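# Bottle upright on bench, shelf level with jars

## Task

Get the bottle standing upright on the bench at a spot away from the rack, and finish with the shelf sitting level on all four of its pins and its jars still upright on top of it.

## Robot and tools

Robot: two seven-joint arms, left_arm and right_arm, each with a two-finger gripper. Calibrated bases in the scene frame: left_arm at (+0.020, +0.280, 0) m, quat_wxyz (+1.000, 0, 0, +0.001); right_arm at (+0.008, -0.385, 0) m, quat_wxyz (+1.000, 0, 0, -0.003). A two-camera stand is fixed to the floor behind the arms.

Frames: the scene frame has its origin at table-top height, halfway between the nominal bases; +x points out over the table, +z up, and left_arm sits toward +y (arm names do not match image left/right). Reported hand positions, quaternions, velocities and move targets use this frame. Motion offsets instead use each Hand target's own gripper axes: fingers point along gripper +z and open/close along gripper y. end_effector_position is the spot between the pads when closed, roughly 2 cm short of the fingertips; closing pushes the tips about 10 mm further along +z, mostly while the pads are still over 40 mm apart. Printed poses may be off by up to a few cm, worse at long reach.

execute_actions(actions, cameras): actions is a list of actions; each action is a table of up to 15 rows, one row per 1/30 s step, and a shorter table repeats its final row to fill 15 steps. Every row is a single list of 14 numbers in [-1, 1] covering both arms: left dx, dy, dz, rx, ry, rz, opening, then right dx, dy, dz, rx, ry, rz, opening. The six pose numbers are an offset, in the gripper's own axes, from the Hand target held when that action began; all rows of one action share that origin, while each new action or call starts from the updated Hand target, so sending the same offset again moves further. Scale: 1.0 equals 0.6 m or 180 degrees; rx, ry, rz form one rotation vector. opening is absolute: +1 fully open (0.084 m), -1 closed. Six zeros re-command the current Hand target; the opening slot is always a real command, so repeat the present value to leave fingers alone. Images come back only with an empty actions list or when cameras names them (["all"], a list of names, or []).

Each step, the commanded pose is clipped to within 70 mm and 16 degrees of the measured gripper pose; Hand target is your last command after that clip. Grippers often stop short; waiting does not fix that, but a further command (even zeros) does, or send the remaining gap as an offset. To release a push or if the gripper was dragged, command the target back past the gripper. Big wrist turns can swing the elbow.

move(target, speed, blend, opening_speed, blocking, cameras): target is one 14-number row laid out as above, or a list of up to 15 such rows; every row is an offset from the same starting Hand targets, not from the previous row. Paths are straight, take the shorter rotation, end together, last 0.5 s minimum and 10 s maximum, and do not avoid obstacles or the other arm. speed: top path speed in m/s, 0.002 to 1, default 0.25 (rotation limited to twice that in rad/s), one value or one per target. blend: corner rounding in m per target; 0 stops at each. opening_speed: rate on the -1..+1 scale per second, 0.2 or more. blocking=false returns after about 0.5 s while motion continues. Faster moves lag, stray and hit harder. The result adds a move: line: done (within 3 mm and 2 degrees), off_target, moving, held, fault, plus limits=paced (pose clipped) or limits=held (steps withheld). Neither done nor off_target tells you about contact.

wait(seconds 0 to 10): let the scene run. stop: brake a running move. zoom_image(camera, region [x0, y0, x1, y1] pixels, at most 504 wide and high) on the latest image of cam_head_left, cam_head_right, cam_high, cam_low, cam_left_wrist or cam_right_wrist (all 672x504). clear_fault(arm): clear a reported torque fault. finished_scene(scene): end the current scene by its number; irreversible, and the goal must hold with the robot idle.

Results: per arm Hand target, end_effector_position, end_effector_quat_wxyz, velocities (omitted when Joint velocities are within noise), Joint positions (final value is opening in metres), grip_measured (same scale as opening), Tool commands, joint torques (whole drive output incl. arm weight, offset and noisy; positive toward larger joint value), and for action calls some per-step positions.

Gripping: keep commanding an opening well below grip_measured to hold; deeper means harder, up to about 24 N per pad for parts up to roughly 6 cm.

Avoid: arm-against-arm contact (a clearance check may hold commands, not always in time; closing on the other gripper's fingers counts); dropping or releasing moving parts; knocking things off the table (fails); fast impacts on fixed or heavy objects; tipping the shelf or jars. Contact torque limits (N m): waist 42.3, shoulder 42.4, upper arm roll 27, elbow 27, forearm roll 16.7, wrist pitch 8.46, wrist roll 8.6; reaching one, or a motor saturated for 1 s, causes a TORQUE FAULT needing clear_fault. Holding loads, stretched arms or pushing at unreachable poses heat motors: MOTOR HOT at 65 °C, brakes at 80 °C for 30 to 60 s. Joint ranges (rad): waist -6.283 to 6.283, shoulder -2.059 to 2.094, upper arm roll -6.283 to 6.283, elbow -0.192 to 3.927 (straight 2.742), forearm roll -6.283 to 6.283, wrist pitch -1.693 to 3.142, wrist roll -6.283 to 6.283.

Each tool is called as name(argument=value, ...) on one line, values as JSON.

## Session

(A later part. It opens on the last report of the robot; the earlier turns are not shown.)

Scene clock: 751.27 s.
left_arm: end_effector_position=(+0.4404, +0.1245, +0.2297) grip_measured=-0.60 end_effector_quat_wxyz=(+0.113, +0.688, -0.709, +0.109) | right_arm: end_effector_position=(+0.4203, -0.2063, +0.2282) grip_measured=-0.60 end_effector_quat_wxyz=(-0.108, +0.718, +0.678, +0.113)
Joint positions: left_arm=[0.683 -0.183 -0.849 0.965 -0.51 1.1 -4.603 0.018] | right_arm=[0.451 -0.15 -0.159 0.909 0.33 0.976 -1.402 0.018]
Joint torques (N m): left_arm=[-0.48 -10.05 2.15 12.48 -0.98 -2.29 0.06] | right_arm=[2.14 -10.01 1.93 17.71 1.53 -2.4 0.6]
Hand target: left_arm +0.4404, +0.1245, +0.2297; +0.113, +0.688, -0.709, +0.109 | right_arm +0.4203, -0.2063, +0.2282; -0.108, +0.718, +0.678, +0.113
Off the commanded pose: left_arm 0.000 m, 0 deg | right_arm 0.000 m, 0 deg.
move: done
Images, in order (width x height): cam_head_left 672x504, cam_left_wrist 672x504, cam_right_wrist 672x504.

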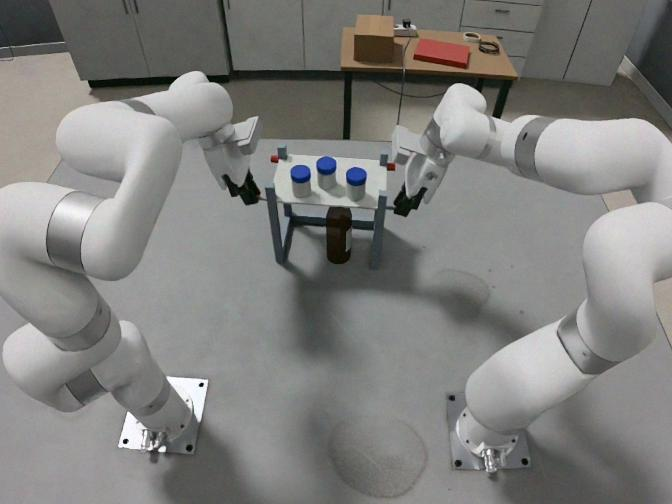

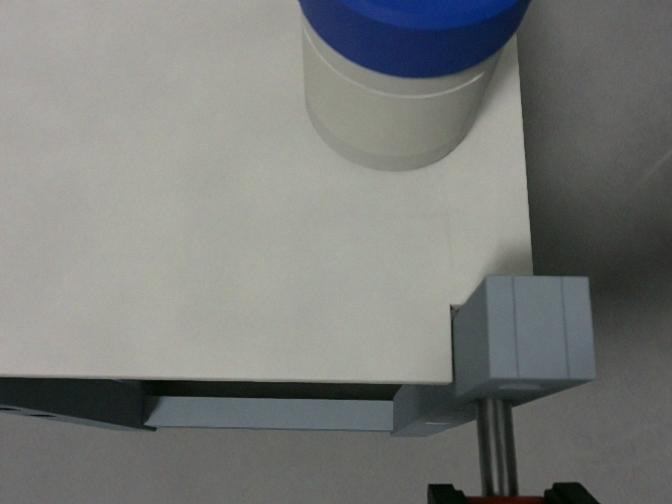

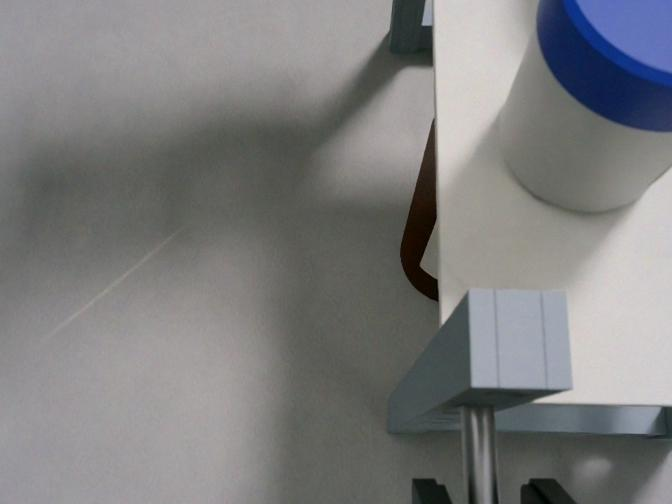

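move(target=[[0,0,0,0,0,0,-0.9,-0.0016,0,-0.0005,0,0,0,-0.9],[0,0,0,0,0,0,-0.9,-0.0016,0,-0.0005,0,0,0,-0.2],[0,0,0,0,0,0,-0.9,-0.0016,0,-0.1088,0,0,0,-0.2]], speed=[0.03,0.05,0.15], opening_speed=1.0, cameras=["cam_right_wrist"])

move(target=[[0,0,0,0,0,0,-0.9,-0.0401,-0.0001,-0.0657,0,0,0,0.45],[0,0,0,0,0,0,-0.9,0.0763,-0.0593,-0.0980,-0.196,0.138,0.142,0.45],[0,0,0,0,0,0,-0.9,0.2066,-0.1102,0.0321,-0.348,0.245,0.253,0.45],[0,0,0,0,0,0,-0.9,0.2091,-0.0892,0.2466,-0.4354,0.3067,0.3164,0.45]], speed=0.35, blend=[0.02,0.03,0.03,0], cameras=["cam_right_wrist","cam_low","cam_head_left","cam_high"])

Scene clock: 793.73 s.
left_arm: end_effector_position=(+0.4404, +0.1245, +0.2297) grip_measured=-0.60 end_effector_quat_wxyz=(+0.113, +0.688, -0.709, +0.109) | right_arm: end_effector_position=(+0.4192, -0.2273, +0.2900) grip_measured=-0.21 end_effector_quat_wxyz=(-0.108, +0.718, +0.678, +0.113)
Joint positions: left_arm=[0.683 -0.183 -0.849 0.965 -0.51 1.1 -4.603 0.018] | right_arm=[0.426 -0.215 -0.184 1.024 0.285 1.159 -1.38 0.035]
Joint torques (N m): left_arm=[-0.19 -8.27 2.24 12.89 -0.91 -2.33 0.12] | right_arm=[-1.54 -10.63 0.06 18.98 -0.32 -1.25 0.9]
Hand target: left_arm +0.4404, +0.1245, +0.2297; +0.113, +0.688, -0.709, +0.109 | right_arm +0.4192, -0.2273, +0.2900; -0.108, +0.718, +0.678, +0.113
Off the commanded pose: left_arm 0.000 m, 0 deg | right_arm 0.000 m, 0 deg.
move: done
Images, in order (width x height): cam_right_wrist 672x504.

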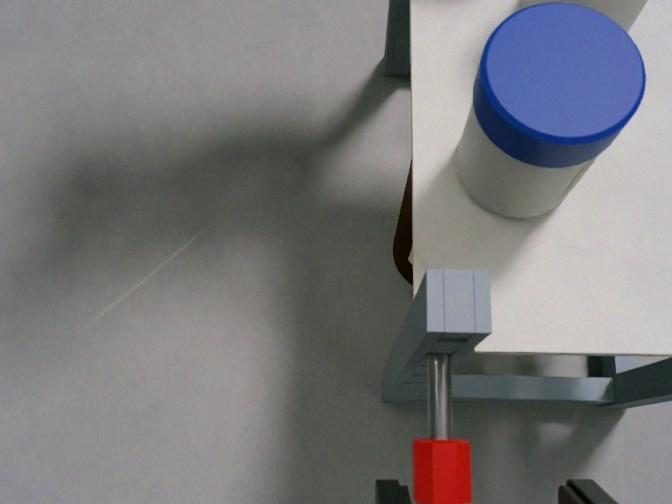

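Scene clock: 798.43 s.
left_arm: end_effector_position=(+0.4404, +0.1245, +0.2297) grip_measured=-0.60 end_effector_quat_wxyz=(+0.113, +0.688, -0.709, +0.109) | right_arm: end_effector_position=(+0.3749, -0.0596, +0.1880) grip_measured=+0.44 end_effector_quat_wxyz=(+0.031, +0.707, -0.031, +0.706)
Joint positions: left_arm=[0.683 -0.183 -0.849 0.965 -0.51 1.1 -4.603 0.018] | right_arm=[1.01 0.81 0.258 0.969 1.242 -1.693 -0.225 0.063]
Joint torques (N m): left_arm=[0.05 -8.55 2.49 13.02 -0.79 -2.31 0.07] | right_arm=[1.13 -16.56 0.77 8.2 -0.05 -4.11 0.72]
Hand target: left_arm +0.4404, +0.1245, +0.2297; +0.113, +0.688, -0.709, +0.109 | right_arm +0.3749, -0.0596, +0.1880; +0.031, +0.707, -0.031, +0.706
Off the commanded pose: left_arm 0.000 m, 0 deg | right_arm 0.000 m, 0 deg.
joint sent to its limit (right arm) — joint 6 (wrist pitch), lower limit. The joint targets still meet the commanded pose.
move: done; limits=paced
Images, in order (width x height): cam_head_left 672x504, cam_high 672x504, cam_low 672x504, cam_right_wrist 672x504.

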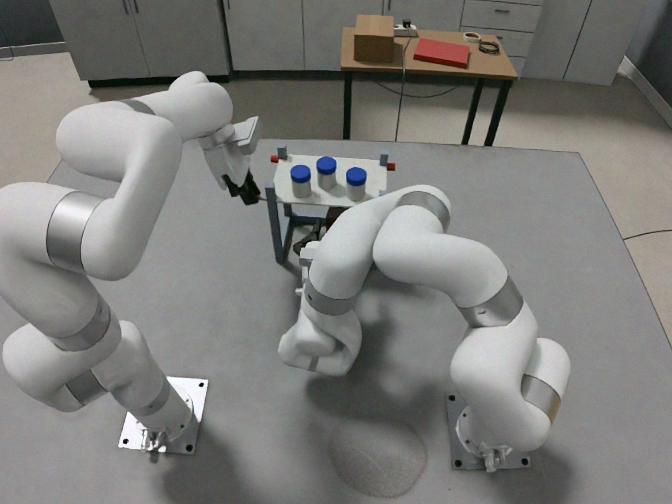

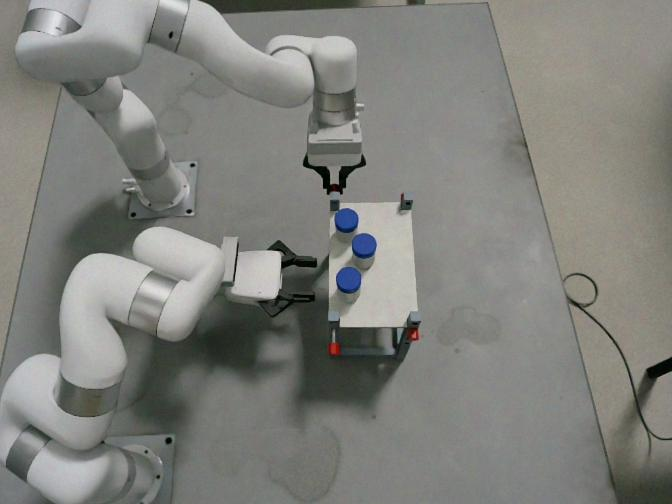

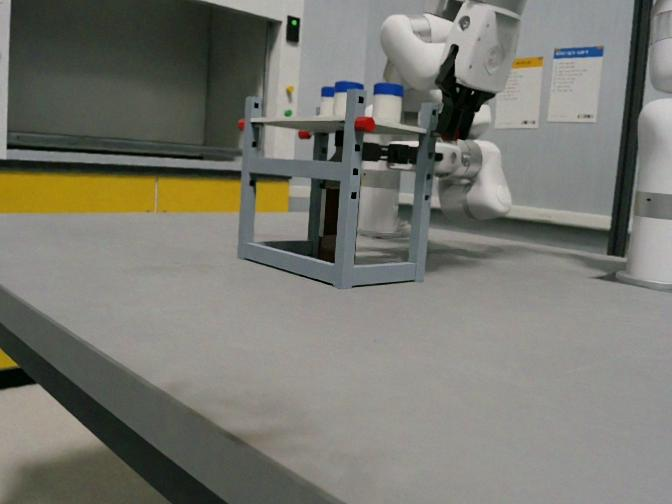

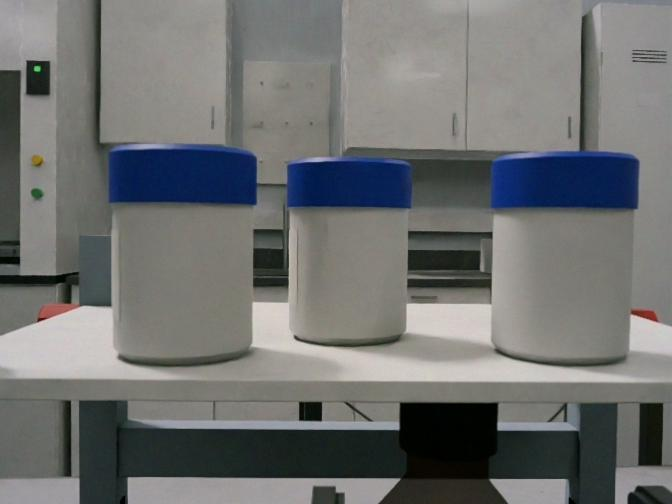

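move(target=[[0,0,0,0,0,0,-0.9,0,0.0083,0.0,0,0,0,0.45],[0,0,0,0,0,0,-0.9,0,0.0083,0.0788,0,0,0,0.45],[0,0,0,0,0,0,-0.9,0.0308,0.0083,0.0788,0,0,0,0.45]], speed=[0.08,0.1,0.03], cameras=["cam_low","cam_head_left","cam_left_wrist"])

zoom_image(camera="cam_low", region=[300, 80, 460, 200])

zoom_image(camera="cam_head_left", region=[250, 140, 410, 260])

Scene clock: 832.17 s.
left_arm: end_effector_position=(+0.4404, +0.1245, +0.2297) grip_measured=-0.60 end_effector_quat_wxyz=(+0.113, +0.688, -0.709, +0.109) | right_arm: end_effector_position=(+0.4216, -0.0687, +0.2064) grip_measured=+0.44 end_effector_quat_wxyz=(+0.031, +0.707, -0.031, +0.706)
Joint positions: left_arm=[0.683 -0.183 -0.849 0.965 -0.51 1.1 -4.603 0.018] | right_arm=[0.951 0.757 0.204 0.988 1.161 -1.604 -0.276 0.063]
Joint torques (N m): left_arm=[0.25 -8.37 2.62 12.93 -0.78 -2.34 -0.06] | right_arm=[-1.25 -18.74 1.45 8.27 -0.26 -2.04 -0.69]
Hand target: left_arm +0.4404, +0.1245, +0.2297; +0.113, +0.688, -0.709, +0.109 | right_arm +0.4216, -0.0687, +0.2064; +0.031, +0.707, -0.031, +0.706
Off the commanded pose: left_arm 0.000 m, 0 deg | right_arm 0.000 m, 0 deg.
move: done
Images, in order (width x height): cam_head_left 672x504, cam_low 672x504, cam_left_wrist 672x504.

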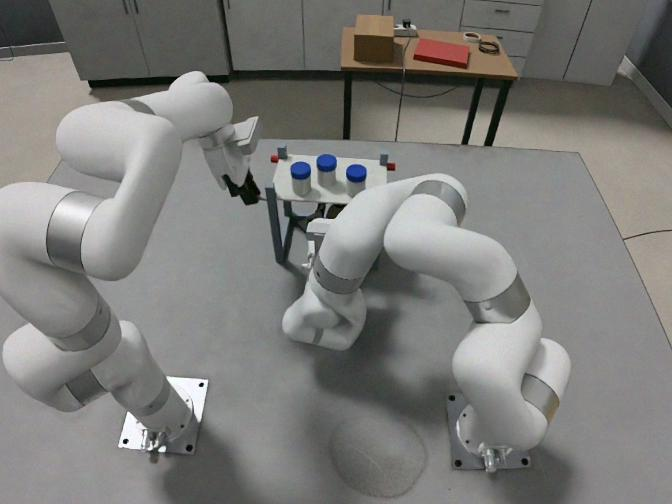

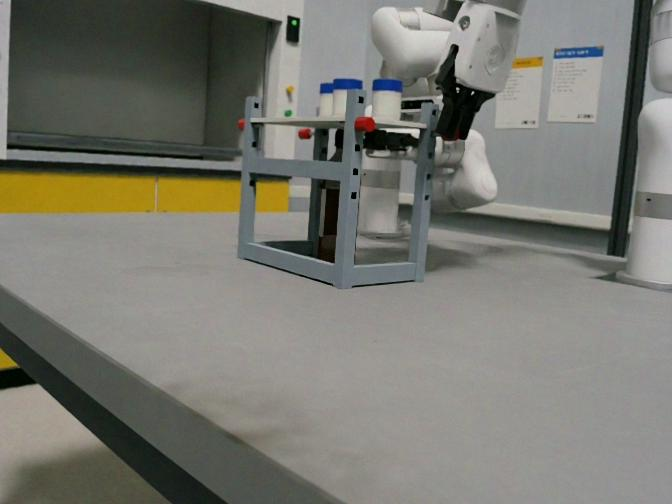

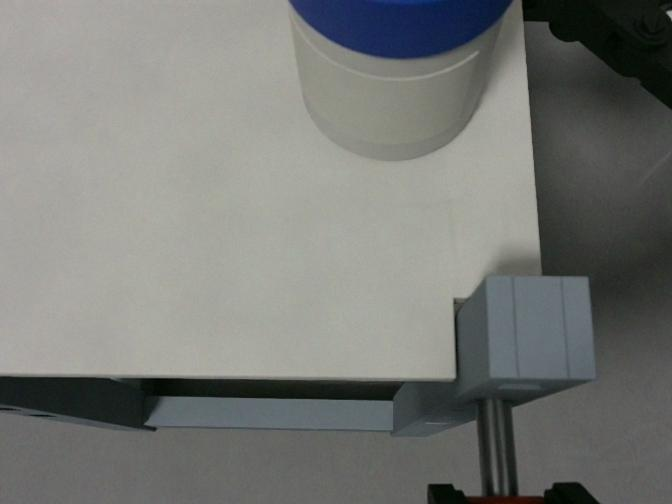

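Scaled by 3.150 from the camera's 672x504 image, which has a finer 960x720 frame.

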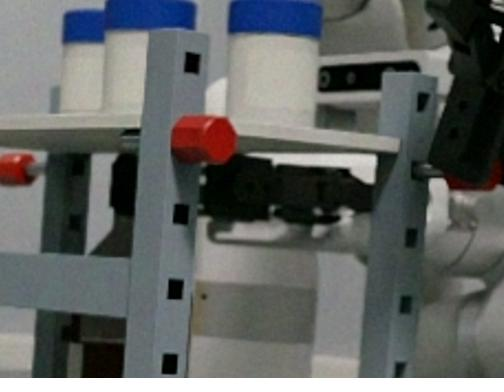

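Scaled by 3.150 from the camera's 672x504 image, which has a finer 960x720 frame.

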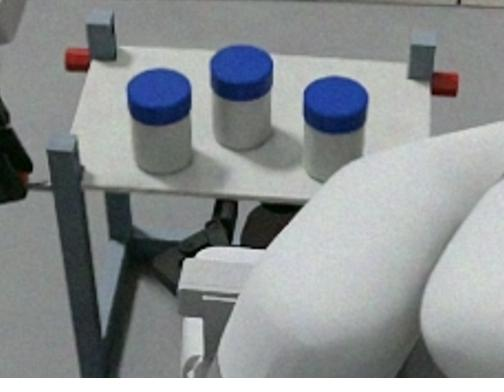

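move(target=[[0.0002,-0.0027,0,-0.0031,0,0.0095,-0.9,0,0,0,0,0,0,0.45],[0.0318,-0.0017,0.0103,-0.0031,0,0.0095,-0.9,0,0,0,0,0,0,0.45],[0.0310,-0.0017,0.0101,-0.0031,0,0.0095,-0.2,0,0,0,0,0,0,0.45],[0.0310,-0.0017,-0.0899,-0.0031,0,0.0095,-0.2,0,0,0,0,0,0,0.45]], speed=[0.03,0.03,0.03,0.12], opening_speed=1.0, cameras=["cam_low","cam_head_left","cam_left_wrist"])

zoom_image(camera="cam_low", region=[300, 80, 460, 200])

Scene clock: 867.47 s.
left_arm: end_effector_position=(+0.4413, +0.1235, +0.2867) grip_measured=-0.21 end_effector_quat_wxyz=(+0.114, +0.676, -0.720, +0.108) | right_arm: end_effector_position=(+0.4216, -0.0687, +0.2064) grip_measured=+0.44 end_effector_quat_wxyz=(+0.031, +0.707, -0.031, +0.706)
Joint positions: left_arm=[0.686 -0.219 -0.812 1.102 -0.497 1.274 -4.611 0.035] | right_arm=[0.951 0.757 0.204 0.988 1.161 -1.604 -0.276 0.063]
Joint torques (N m): left_arm=[2.48 -11.54 4.22 13.07 0.19 -0.51 0.05] | right_arm=[-1.43 -19 1.25 8.13 -0.39 -2.31 -0.59]
Hand target: left_arm +0.4413, +0.1235, +0.2868; +0.114, +0.676, -0.720, +0.108 | right_arm +0.4216, -0.0687, +0.2064; +0.031, +0.707, -0.031, +0.706
Off the commanded pose: left_arm 0.000 m, 0 deg | right_arm 0.000 m, 0 deg.
move: done
Images, in order (width x height): cam_head_left 672x504, cam_low 672x504, cam_left_wrist 672x504.

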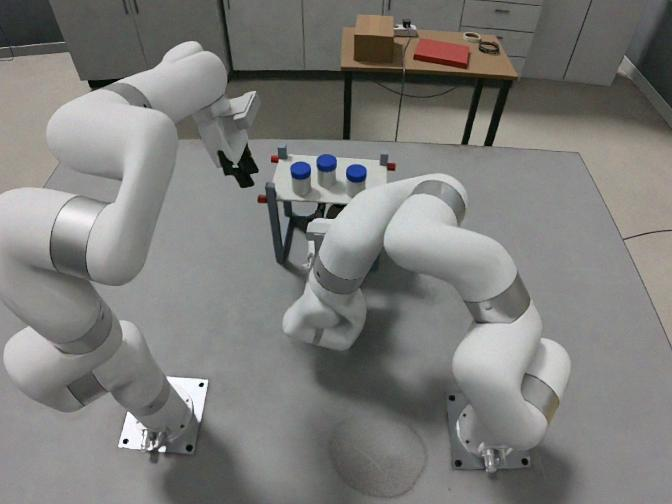

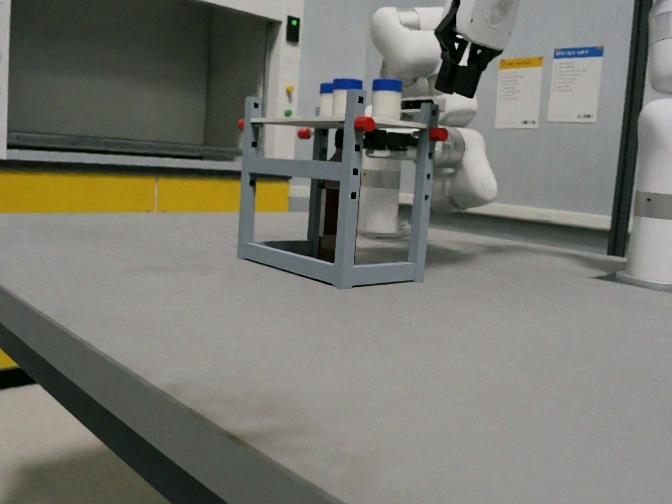

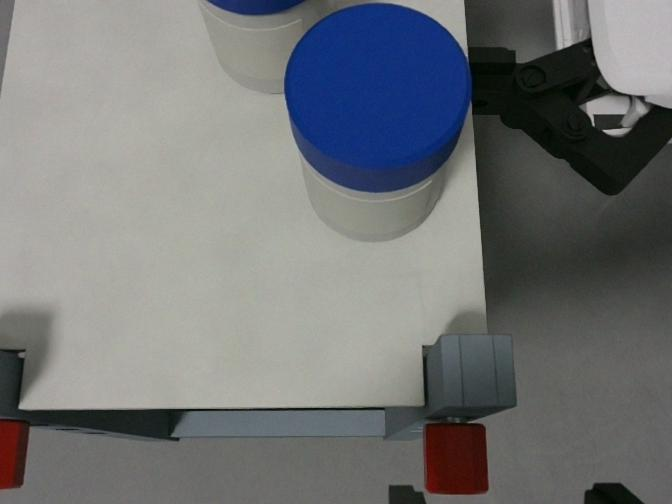

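Scaled by 3.150 from the camera's 672x504 image, which has a finer 960x720 frame.

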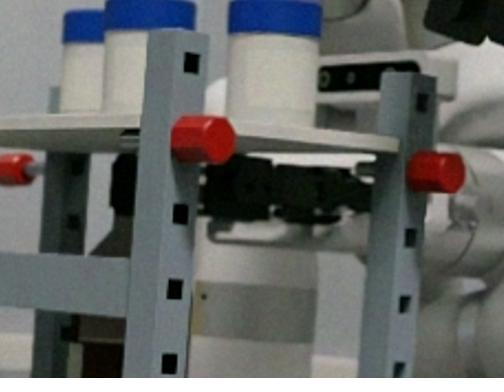

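move(target=[[0,0,0,0,0,0,-0.2,-0.0300,0,0,0,0,0,0.45],[0,0,0,0,0,0,-0.2,-0.0300,0,-0.1,0,0,0,0.45]], speed=[0.025,0.15], cameras=["cam_head_left"])

move(target=[[0,0,0,0,0,0,0.45,0.2027,0.0608,0.0023,0.085,-0.062,-0.062,-1],[0.0075,0.1120,-0.0907,0.105,0.078,-0.076,0.45,0.2860,0.2233,0.0583,0.235,-0.171,-0.171,-1],[0.1870,0.0915,0.0025,0.252,0.188,-0.183,0.45,0.1860,0.3517,0.1198,0.4272,-0.3104,-0.3102,-1],[0.2782,0.1000,0.1548,0.4202,0.3134,-0.3053,0.45,0.0597,0.2803,0.1179,0.4272,-0.3104,-0.3102,-1],[0.2560,0.1078,0.2563,0.4202,0.3134,-0.3053,0.45,0.0597,0.2803,0.1179,0.4272,-0.3104,-0.3102,-1]], speed=0.32, blend=[0.03,0.03,0.03,0.02,0], cameras=["cam_left_wrist","cam_right_wrist","cam_head_left","cam_low","cam_high"])

Scene clock: 942.87 s.
left_arm: end_effector_position=(+0.4413, +0.1235, +0.2868) grip_measured=-0.21 end_effector_quat_wxyz=(+0.114, +0.676, -0.720, +0.108) | right_arm: end_effector_position=(+0.3618, -0.0635, +0.1885) grip_measured=+0.44 end_effector_quat_wxyz=(+0.031, +0.707, -0.031, +0.706)
Joint positions: left_arm=[0.686 -0.219 -0.812 1.102 -0.497 1.274 -4.611 0.035] | right_arm=[1.052 0.794 0.241 0.933 1.28 -1.693 -0.195 0.063]
Joint torques (N m): left_arm=[2.18 -11.58 4.11 13.23 0.06 -0.6 0.1] | right_arm=[1.05 -17.32 0.52 5.94 -0.27 -4.25 0.95]
Hand target: left_arm +0.4413, +0.1235, +0.2868; +0.114, +0.676, -0.720, +0.108 | right_arm +0.3618, -0.0635, +0.1885; +0.031, +0.707, -0.031, +0.706
Off the commanded pose: left_arm 0.000 m, 0 deg | right_arm 0.000 m, 0 deg.
joint sent to its limit (right arm) — joint 6 (wrist pitch), lower limit. The joint targets still meet the commanded pose.
move: done
Images, in order (width x height): cam_head_left 672x504.

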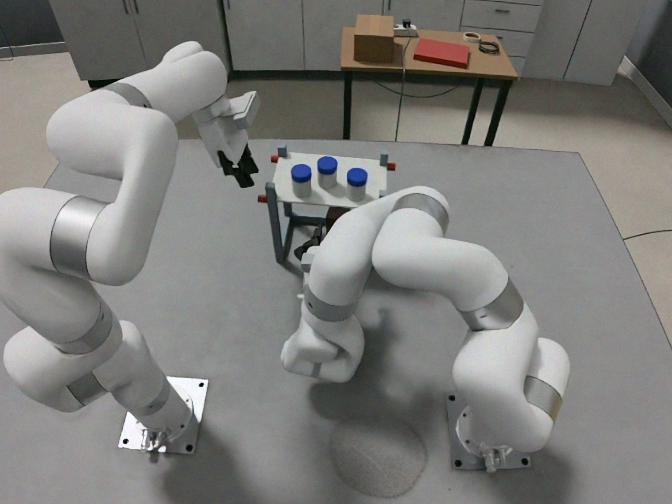

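Scene clock: 948.73 s.
left_arm: end_effector_position=(+0.3648, -0.0658, +0.1882) grip_measured=+0.44 end_effector_quat_wxyz=(+0.032, +0.706, -0.031, +0.707) | right_arm: end_effector_position=(+0.4175, -0.2372, +0.2243) grip_measured=-1.00 end_effector_quat_wxyz=(-0.106, +0.728, +0.667, +0.115)
Joint positions: left_arm=[0.622 -1.679 -1.866 0.971 -2.731 -0.283 -5.403 0.063] | right_arm=[0.169 -0.182 0.044 0.867 0.372 0.99 -1.472 0]
Joint torques (N m): left_arm=[2.22 13.71 16.22 -2.14 0.75 -2.15 -0.61] | right_arm=[2.45 -9.54 2.17 16.66 1.94 -3.53 0.47]
Hand target: left_arm +0.3648, -0.0659, +0.1882; +0.031, +0.706, -0.031, +0.707 | right_arm +0.4175, -0.2372, +0.2243; -0.106, +0.728, +0.667, +0.115
Off the commanded pose: left_arm 0.000 m, 0 deg | right_arm 0.000 m, 0 deg.
move: done; blend cut to 0 m at target 1; limits=paced
Images, in order (width x height): cam_head_left 672x504, cam_high 672x504, cam_low 672x504, cam_left_wrist 672x504, cam_right_wrist 672x504.

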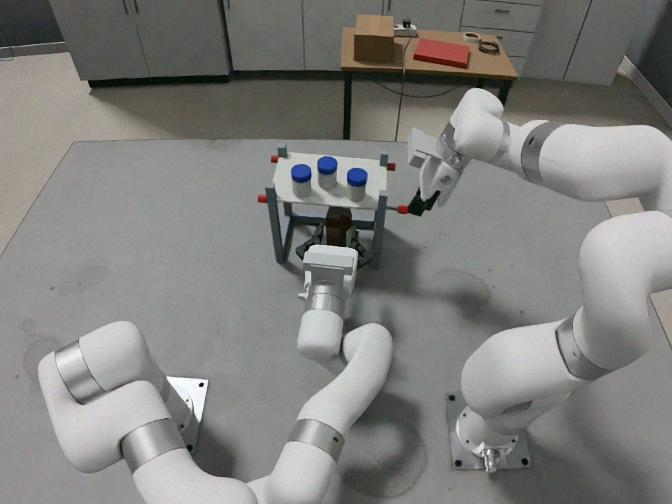

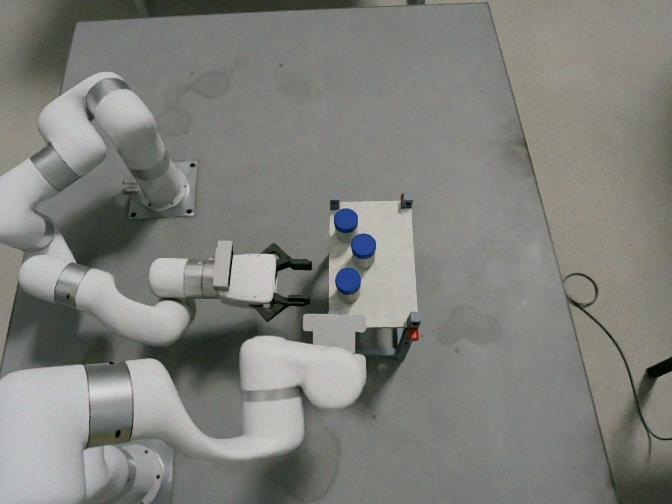

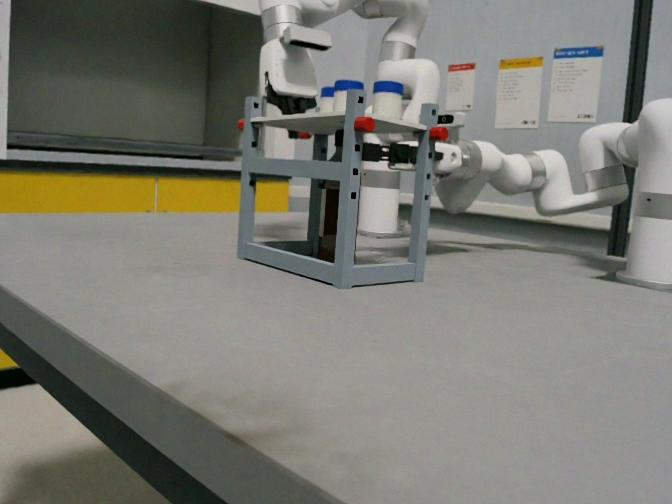

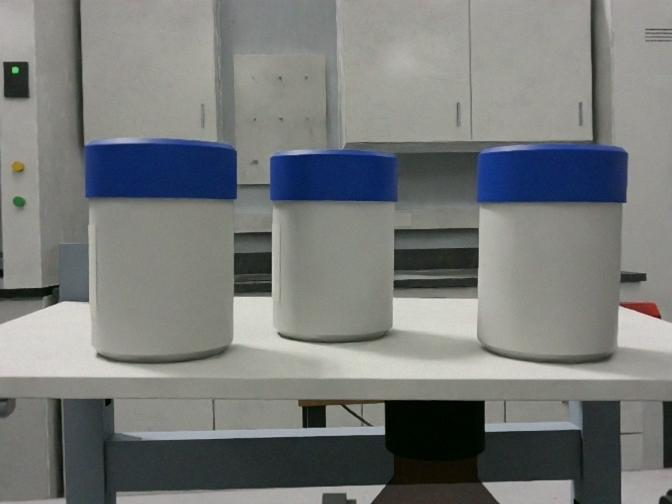

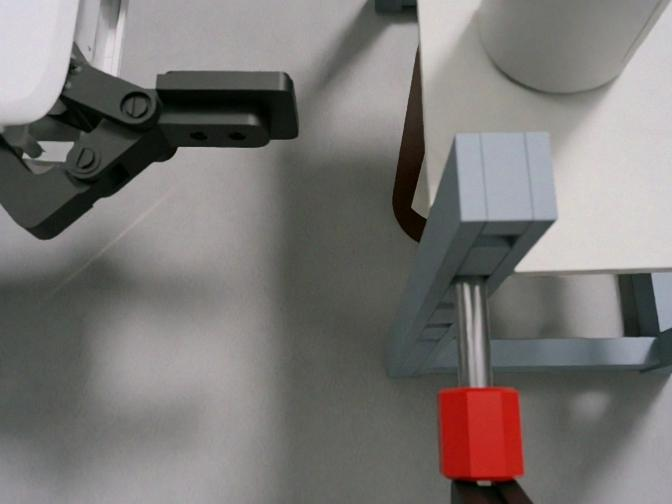

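move(target=[[0,-0.0058,0,0,0,0,0.45,0,0,0,0,0,0,-1],[0,-0.0058,0.089,0,0,0,0.45,0,0,0,0,0,0,-1],[0.0297,-0.0058,0.089,0,0,0,0.45,0,0,0,0,0,0,-1],[0.0297,-0.0058,0.089,0,0,0,0.45,0.0206,0,0.0067,0,0,0,-1]], speed=[0.05,0.1,0.03,0.03], cameras=["cam_right_wrist","cam_head_left","cam_low"])

zoom_image(camera="cam_head_left", region=[250, 140, 430, 270])

zoom_image(camera="cam_low", region=[220, 80, 460, 260])

Scene clock: 968.40 s.
left_arm: end_effector_position=(+0.4183, -0.0671, +0.2060) grip_measured=+0.44 end_effector_quat_wxyz=(+0.032, +0.706, -0.031, +0.707) | right_arm: end_effector_position=(+0.4187, -0.2243, +0.2243) grip_measured=-1.00 end_effector_quat_wxyz=(-0.106, +0.728, +0.667, +0.115)
Joint positions: left_arm=[0.767 -1.719 -1.792 1.015 -2.701 -0.168 -5.404 0.063] | right_arm=[0.182 -0.17 0.062 0.878 0.374 0.979 -1.445 0]
Joint torques (N m): left_arm=[-1.77 18.69 20.27 -3.75 3.24 -0.73 0.09] | right_arm=[1.89 -9.46 0.71 18.48 1.16 -3.62 1.04]
Hand target: left_arm +0.4183, -0.0670, +0.2060; +0.031, +0.706, -0.031, +0.707 | right_arm +0.4187, -0.2242, +0.2243; -0.106, +0.728, +0.667, +0.115
Off the commanded pose: left_arm 0.000 m, 0 deg | right_arm 0.000 m, 0 deg.
move: done
Images, in order (width x height): cam_head_left 672x504, cam_low 672x504, cam_right_wrist 672x504.

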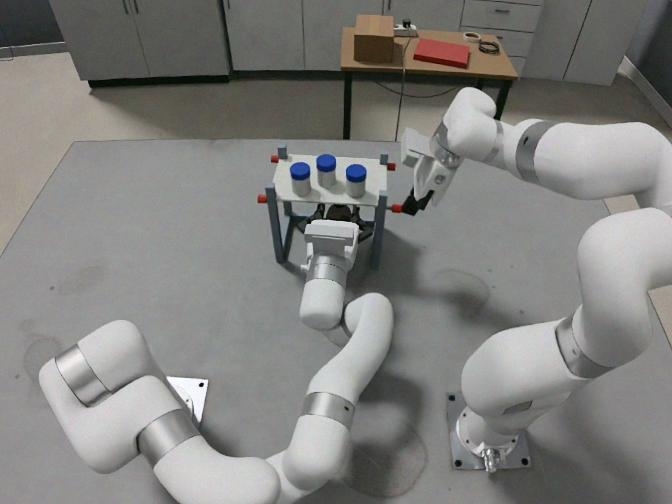

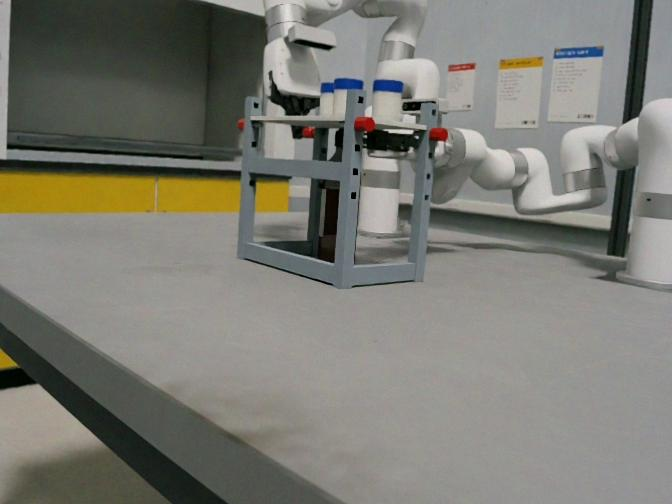

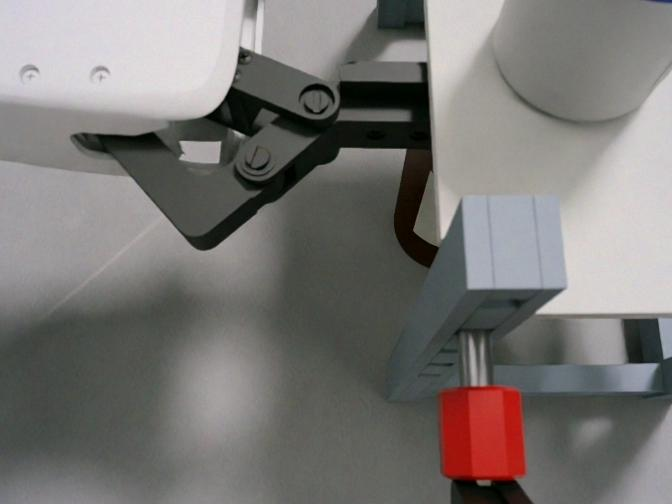

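Scaled by 2.800 from the camera's 672x504 image, which has a finer 960x720 frame.

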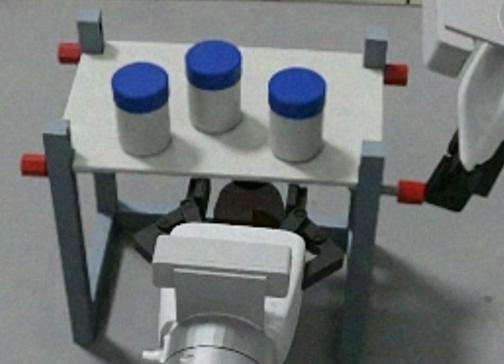

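Scaled by 2.100 from the camera's 672x504 image, which has a finer 960x720 frame.

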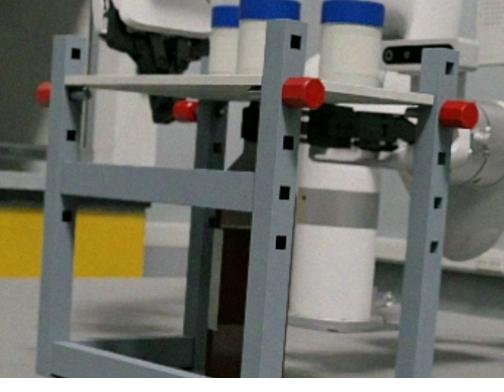

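move(target=[0,0,0,0,0,0,0.45,0.0232,0,0.0075,0,0,0,-1], speed=0.03, cameras=["cam_right_wrist","cam_head_left"])

Scene clock: 983.60 s.
left_arm: end_effector_position=(+0.4183, -0.0671, +0.2060) grip_measured=+0.44 end_effector_quat_wxyz=(+0.032, +0.706, -0.031, +0.707) | right_arm: end_effector_position=(+0.4199, -0.2097, +0.2243) grip_measured=-1.00 end_effector_quat_wxyz=(-0.106, +0.728, +0.667, +0.115)
Joint positions: left_arm=[0.767 -1.719 -1.792 1.015 -2.701 -0.168 -5.404 0.063] | right_arm=[0.196 -0.154 0.081 0.892 0.375 0.968 -1.415 0]
Joint torques (N m): left_arm=[-0.27 18.62 19.59 -3.15 3.23 -1.23 0.06] | right_arm=[2.99 -10.39 2.4 19.55 0.19 -4.1 0.77]
Hand target: left_arm +0.4183, -0.0670, +0.2060; +0.031, +0.706, -0.031, +0.707 | right_arm +0.4199, -0.2097, +0.2243; -0.106, +0.728, +0.667, +0.115
Off the commanded pose: left_arm 0.000 m, 0 deg | right_arm 0.000 m, 0 deg.
move: done
Images, in order (width x height): cam_head_left 672x504, cam_right_wrist 672x504.

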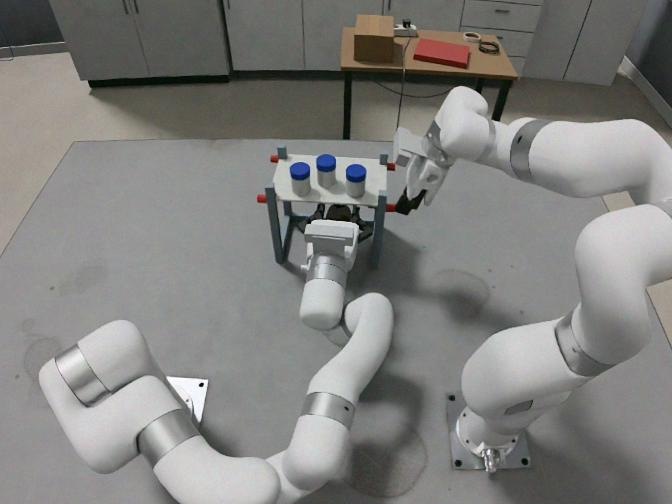

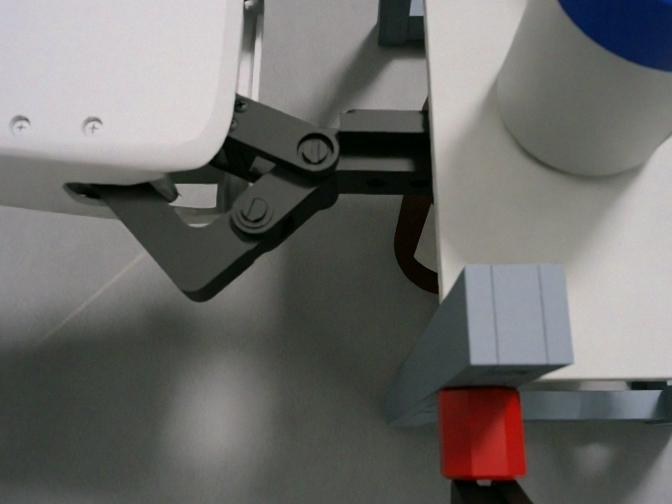

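move(target=[[-0.0317,0,0,0,0,0,0.45,-0.0638,0,-0.0733,0,0,0,-1],[-0.0317,0,0.0608,0,0,0,0.45,-0.10,0,-0.12,0,0,0,-1],[-0.0317,0,0.0608,0,0,0,-0.7,-0.10,0,-0.12,0,0,0,-1]], speed=[0.04,0.06,0.05], opening_speed=0.8, cameras=["cam_low","cam_head_left","cam_right_wrist"])

zoom_image(camera="cam_low", region=[220, 80, 460, 260])

zoom_image(camera="cam_head_left", region=[250, 140, 430, 270])

Scene clock: 1013.87 s.
left_arm: end_effector_position=(+0.4547, -0.0703, +0.1870) grip_measured=-0.10 end_effector_quat_wxyz=(+0.031, +0.706, -0.031, +0.707) | right_arm: end_effector_position=(+0.4131, -0.2887, +0.2743) grip_measured=-1.00 end_effector_quat_wxyz=(-0.106, +0.728, +0.667, +0.115)
Joint positions: left_arm=[0.877 -1.802 -1.789 1.102 -2.726 -0.129 -5.439 0.04] | right_arm=[0.114 -0.259 -0.032 0.943 0.328 1.171 -1.53 0]
Joint torques (N m): left_arm=[-0.45 16.43 17.71 -3.41 2.57 -0.7 -0.45] | right_arm=[-1.53 -9.82 -0.26 18.73 -0.13 -1.08 -0.75]
Hand target: left_arm +0.4546, -0.0703, +0.1870; +0.031, +0.706, -0.031, +0.707 | right_arm +0.4131, -0.2887, +0.2743; -0.106, +0.728, +0.667, +0.115
Off the commanded pose: left_arm 0.000 m, 0 deg | right_arm 0.000 m, 0 deg.
move: done
Images, in order (width x height): cam_head_left 672x504, cam_low 672x504, cam_right_wrist 672x504.

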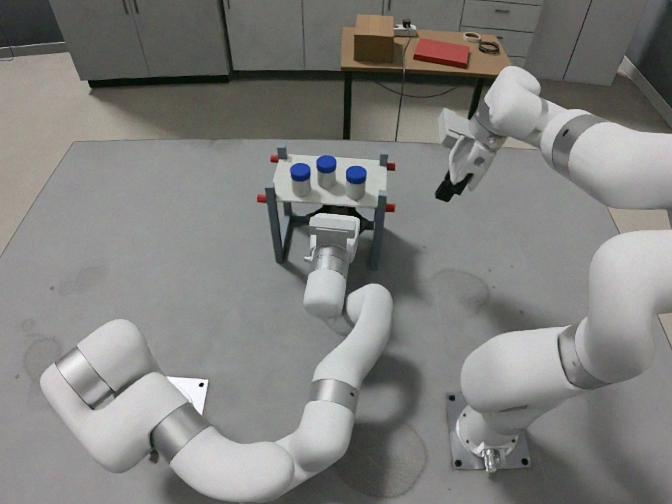

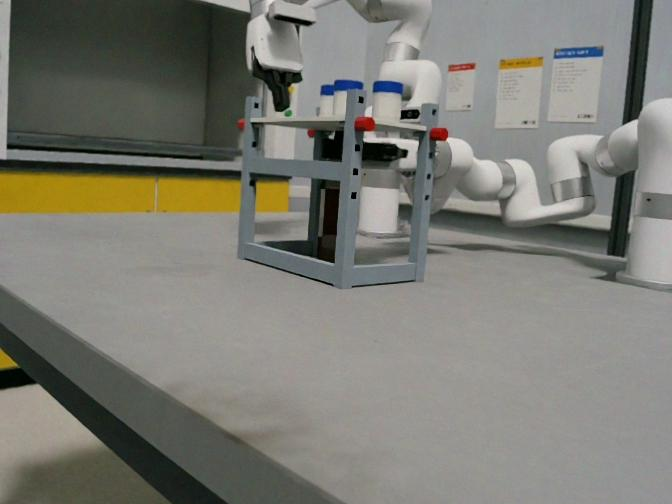

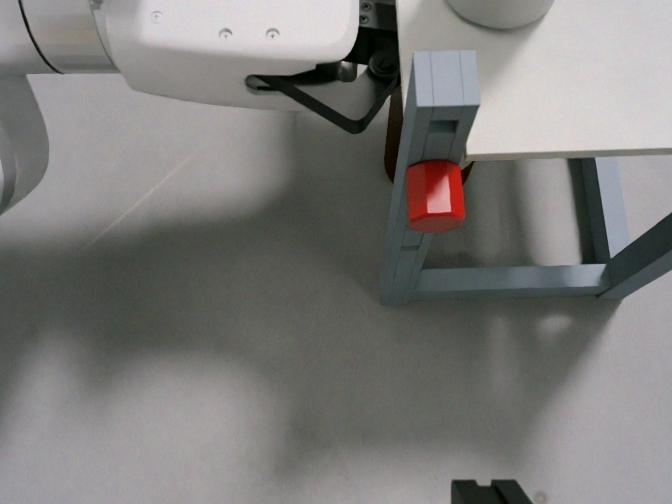

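Scaled by 2.100 from the camera's 672x504 image, which has a finer 960x720 frame.

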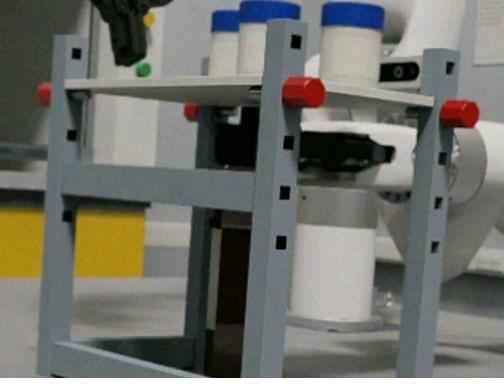

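Scaled by 2.800 from the camera's 672x504 image, which has a finer 960x720 frame.

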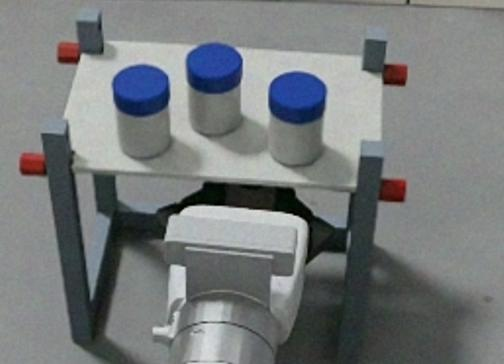

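move(target=[[0.0050,0,0,0,0,0,-0.7,0,0,0,0,0,0,-1],[0.0050,0,-0.13,0,0,0,-0.7,0,0,0,0,0,0,-1]], speed=[0.02,0.07], cameras=["cam_low","cam_head_left","cam_right_wrist"])

zoom_image(camera="cam_low", region=[300, 100, 480, 290])

Scene clock: 1023.87 s.
left_arm: end_effector_position=(+0.3770, -0.0634, +0.1900) grip_measured=-0.10 end_effector_quat_wxyz=(+0.031, +0.706, -0.031, +0.707) | right_arm: end_effector_position=(+0.4131, -0.2887, +0.2743) grip_measured=-1.00 end_effector_quat_wxyz=(-0.106, +0.728, +0.667, +0.115)
Joint positions: left_arm=[0.648 -1.697 -1.855 0.971 -2.729 -0.251 -5.409 0.04] | right_arm=[0.114 -0.259 -0.032 0.943 0.328 1.171 -1.53 0]
Joint torques (N m): left_arm=[-2.17 17.67 18.48 -4.34 1.1 -3.06 0.36] | right_arm=[-1.43 -9.94 -0.38 18.61 -0.31 -1.11 -0.73]
Hand target: left_arm +0.3769, -0.0634, +0.1900; +0.031, +0.706, -0.031, +0.707 | right_arm +0.4131, -0.2887, +0.2743; -0.106, +0.728, +0.667, +0.115
Off the commanded pose: left_arm 0.000 m, 0 deg | right_arm 0.000 m, 0 deg.
move: done
Images, in order (width x height): cam_head_left 672x504, cam_low 672x504, cam_right_wrist 672x504.

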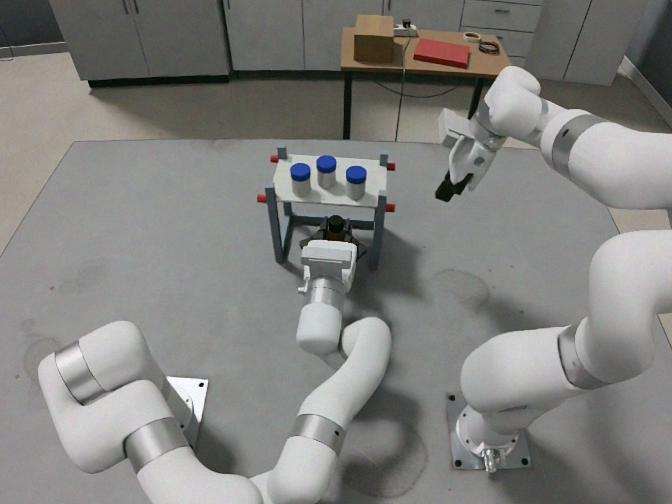

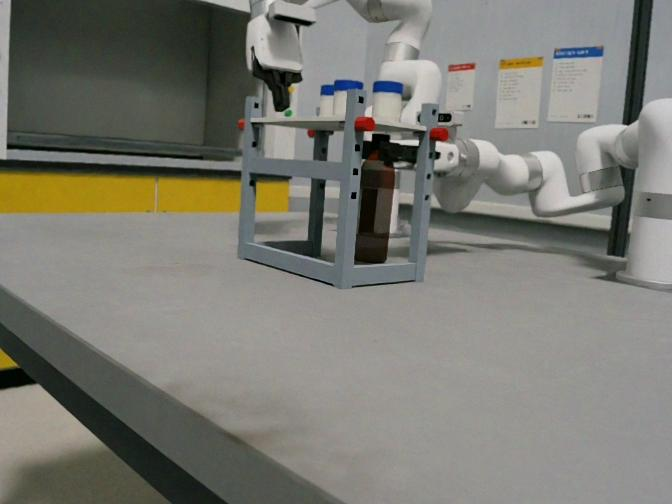

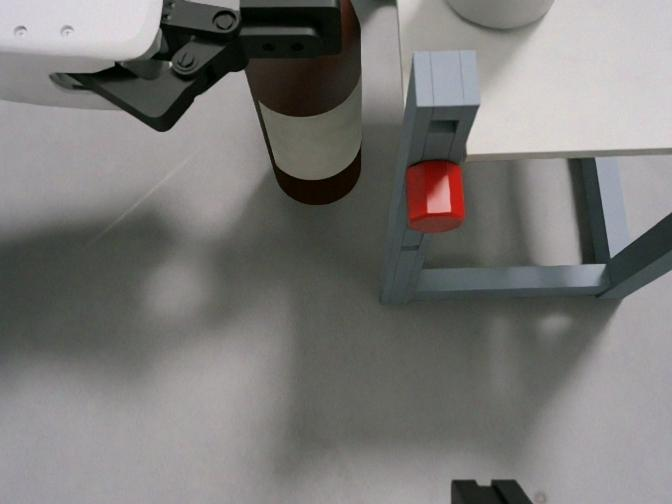

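Scaled by 2.653 from the camera's 672x504 image, which has a finer 960x720 frame.

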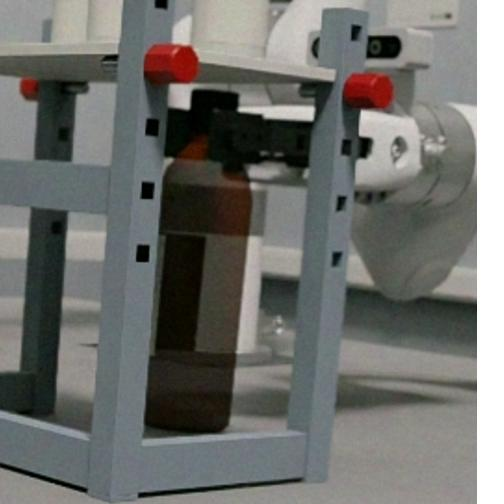

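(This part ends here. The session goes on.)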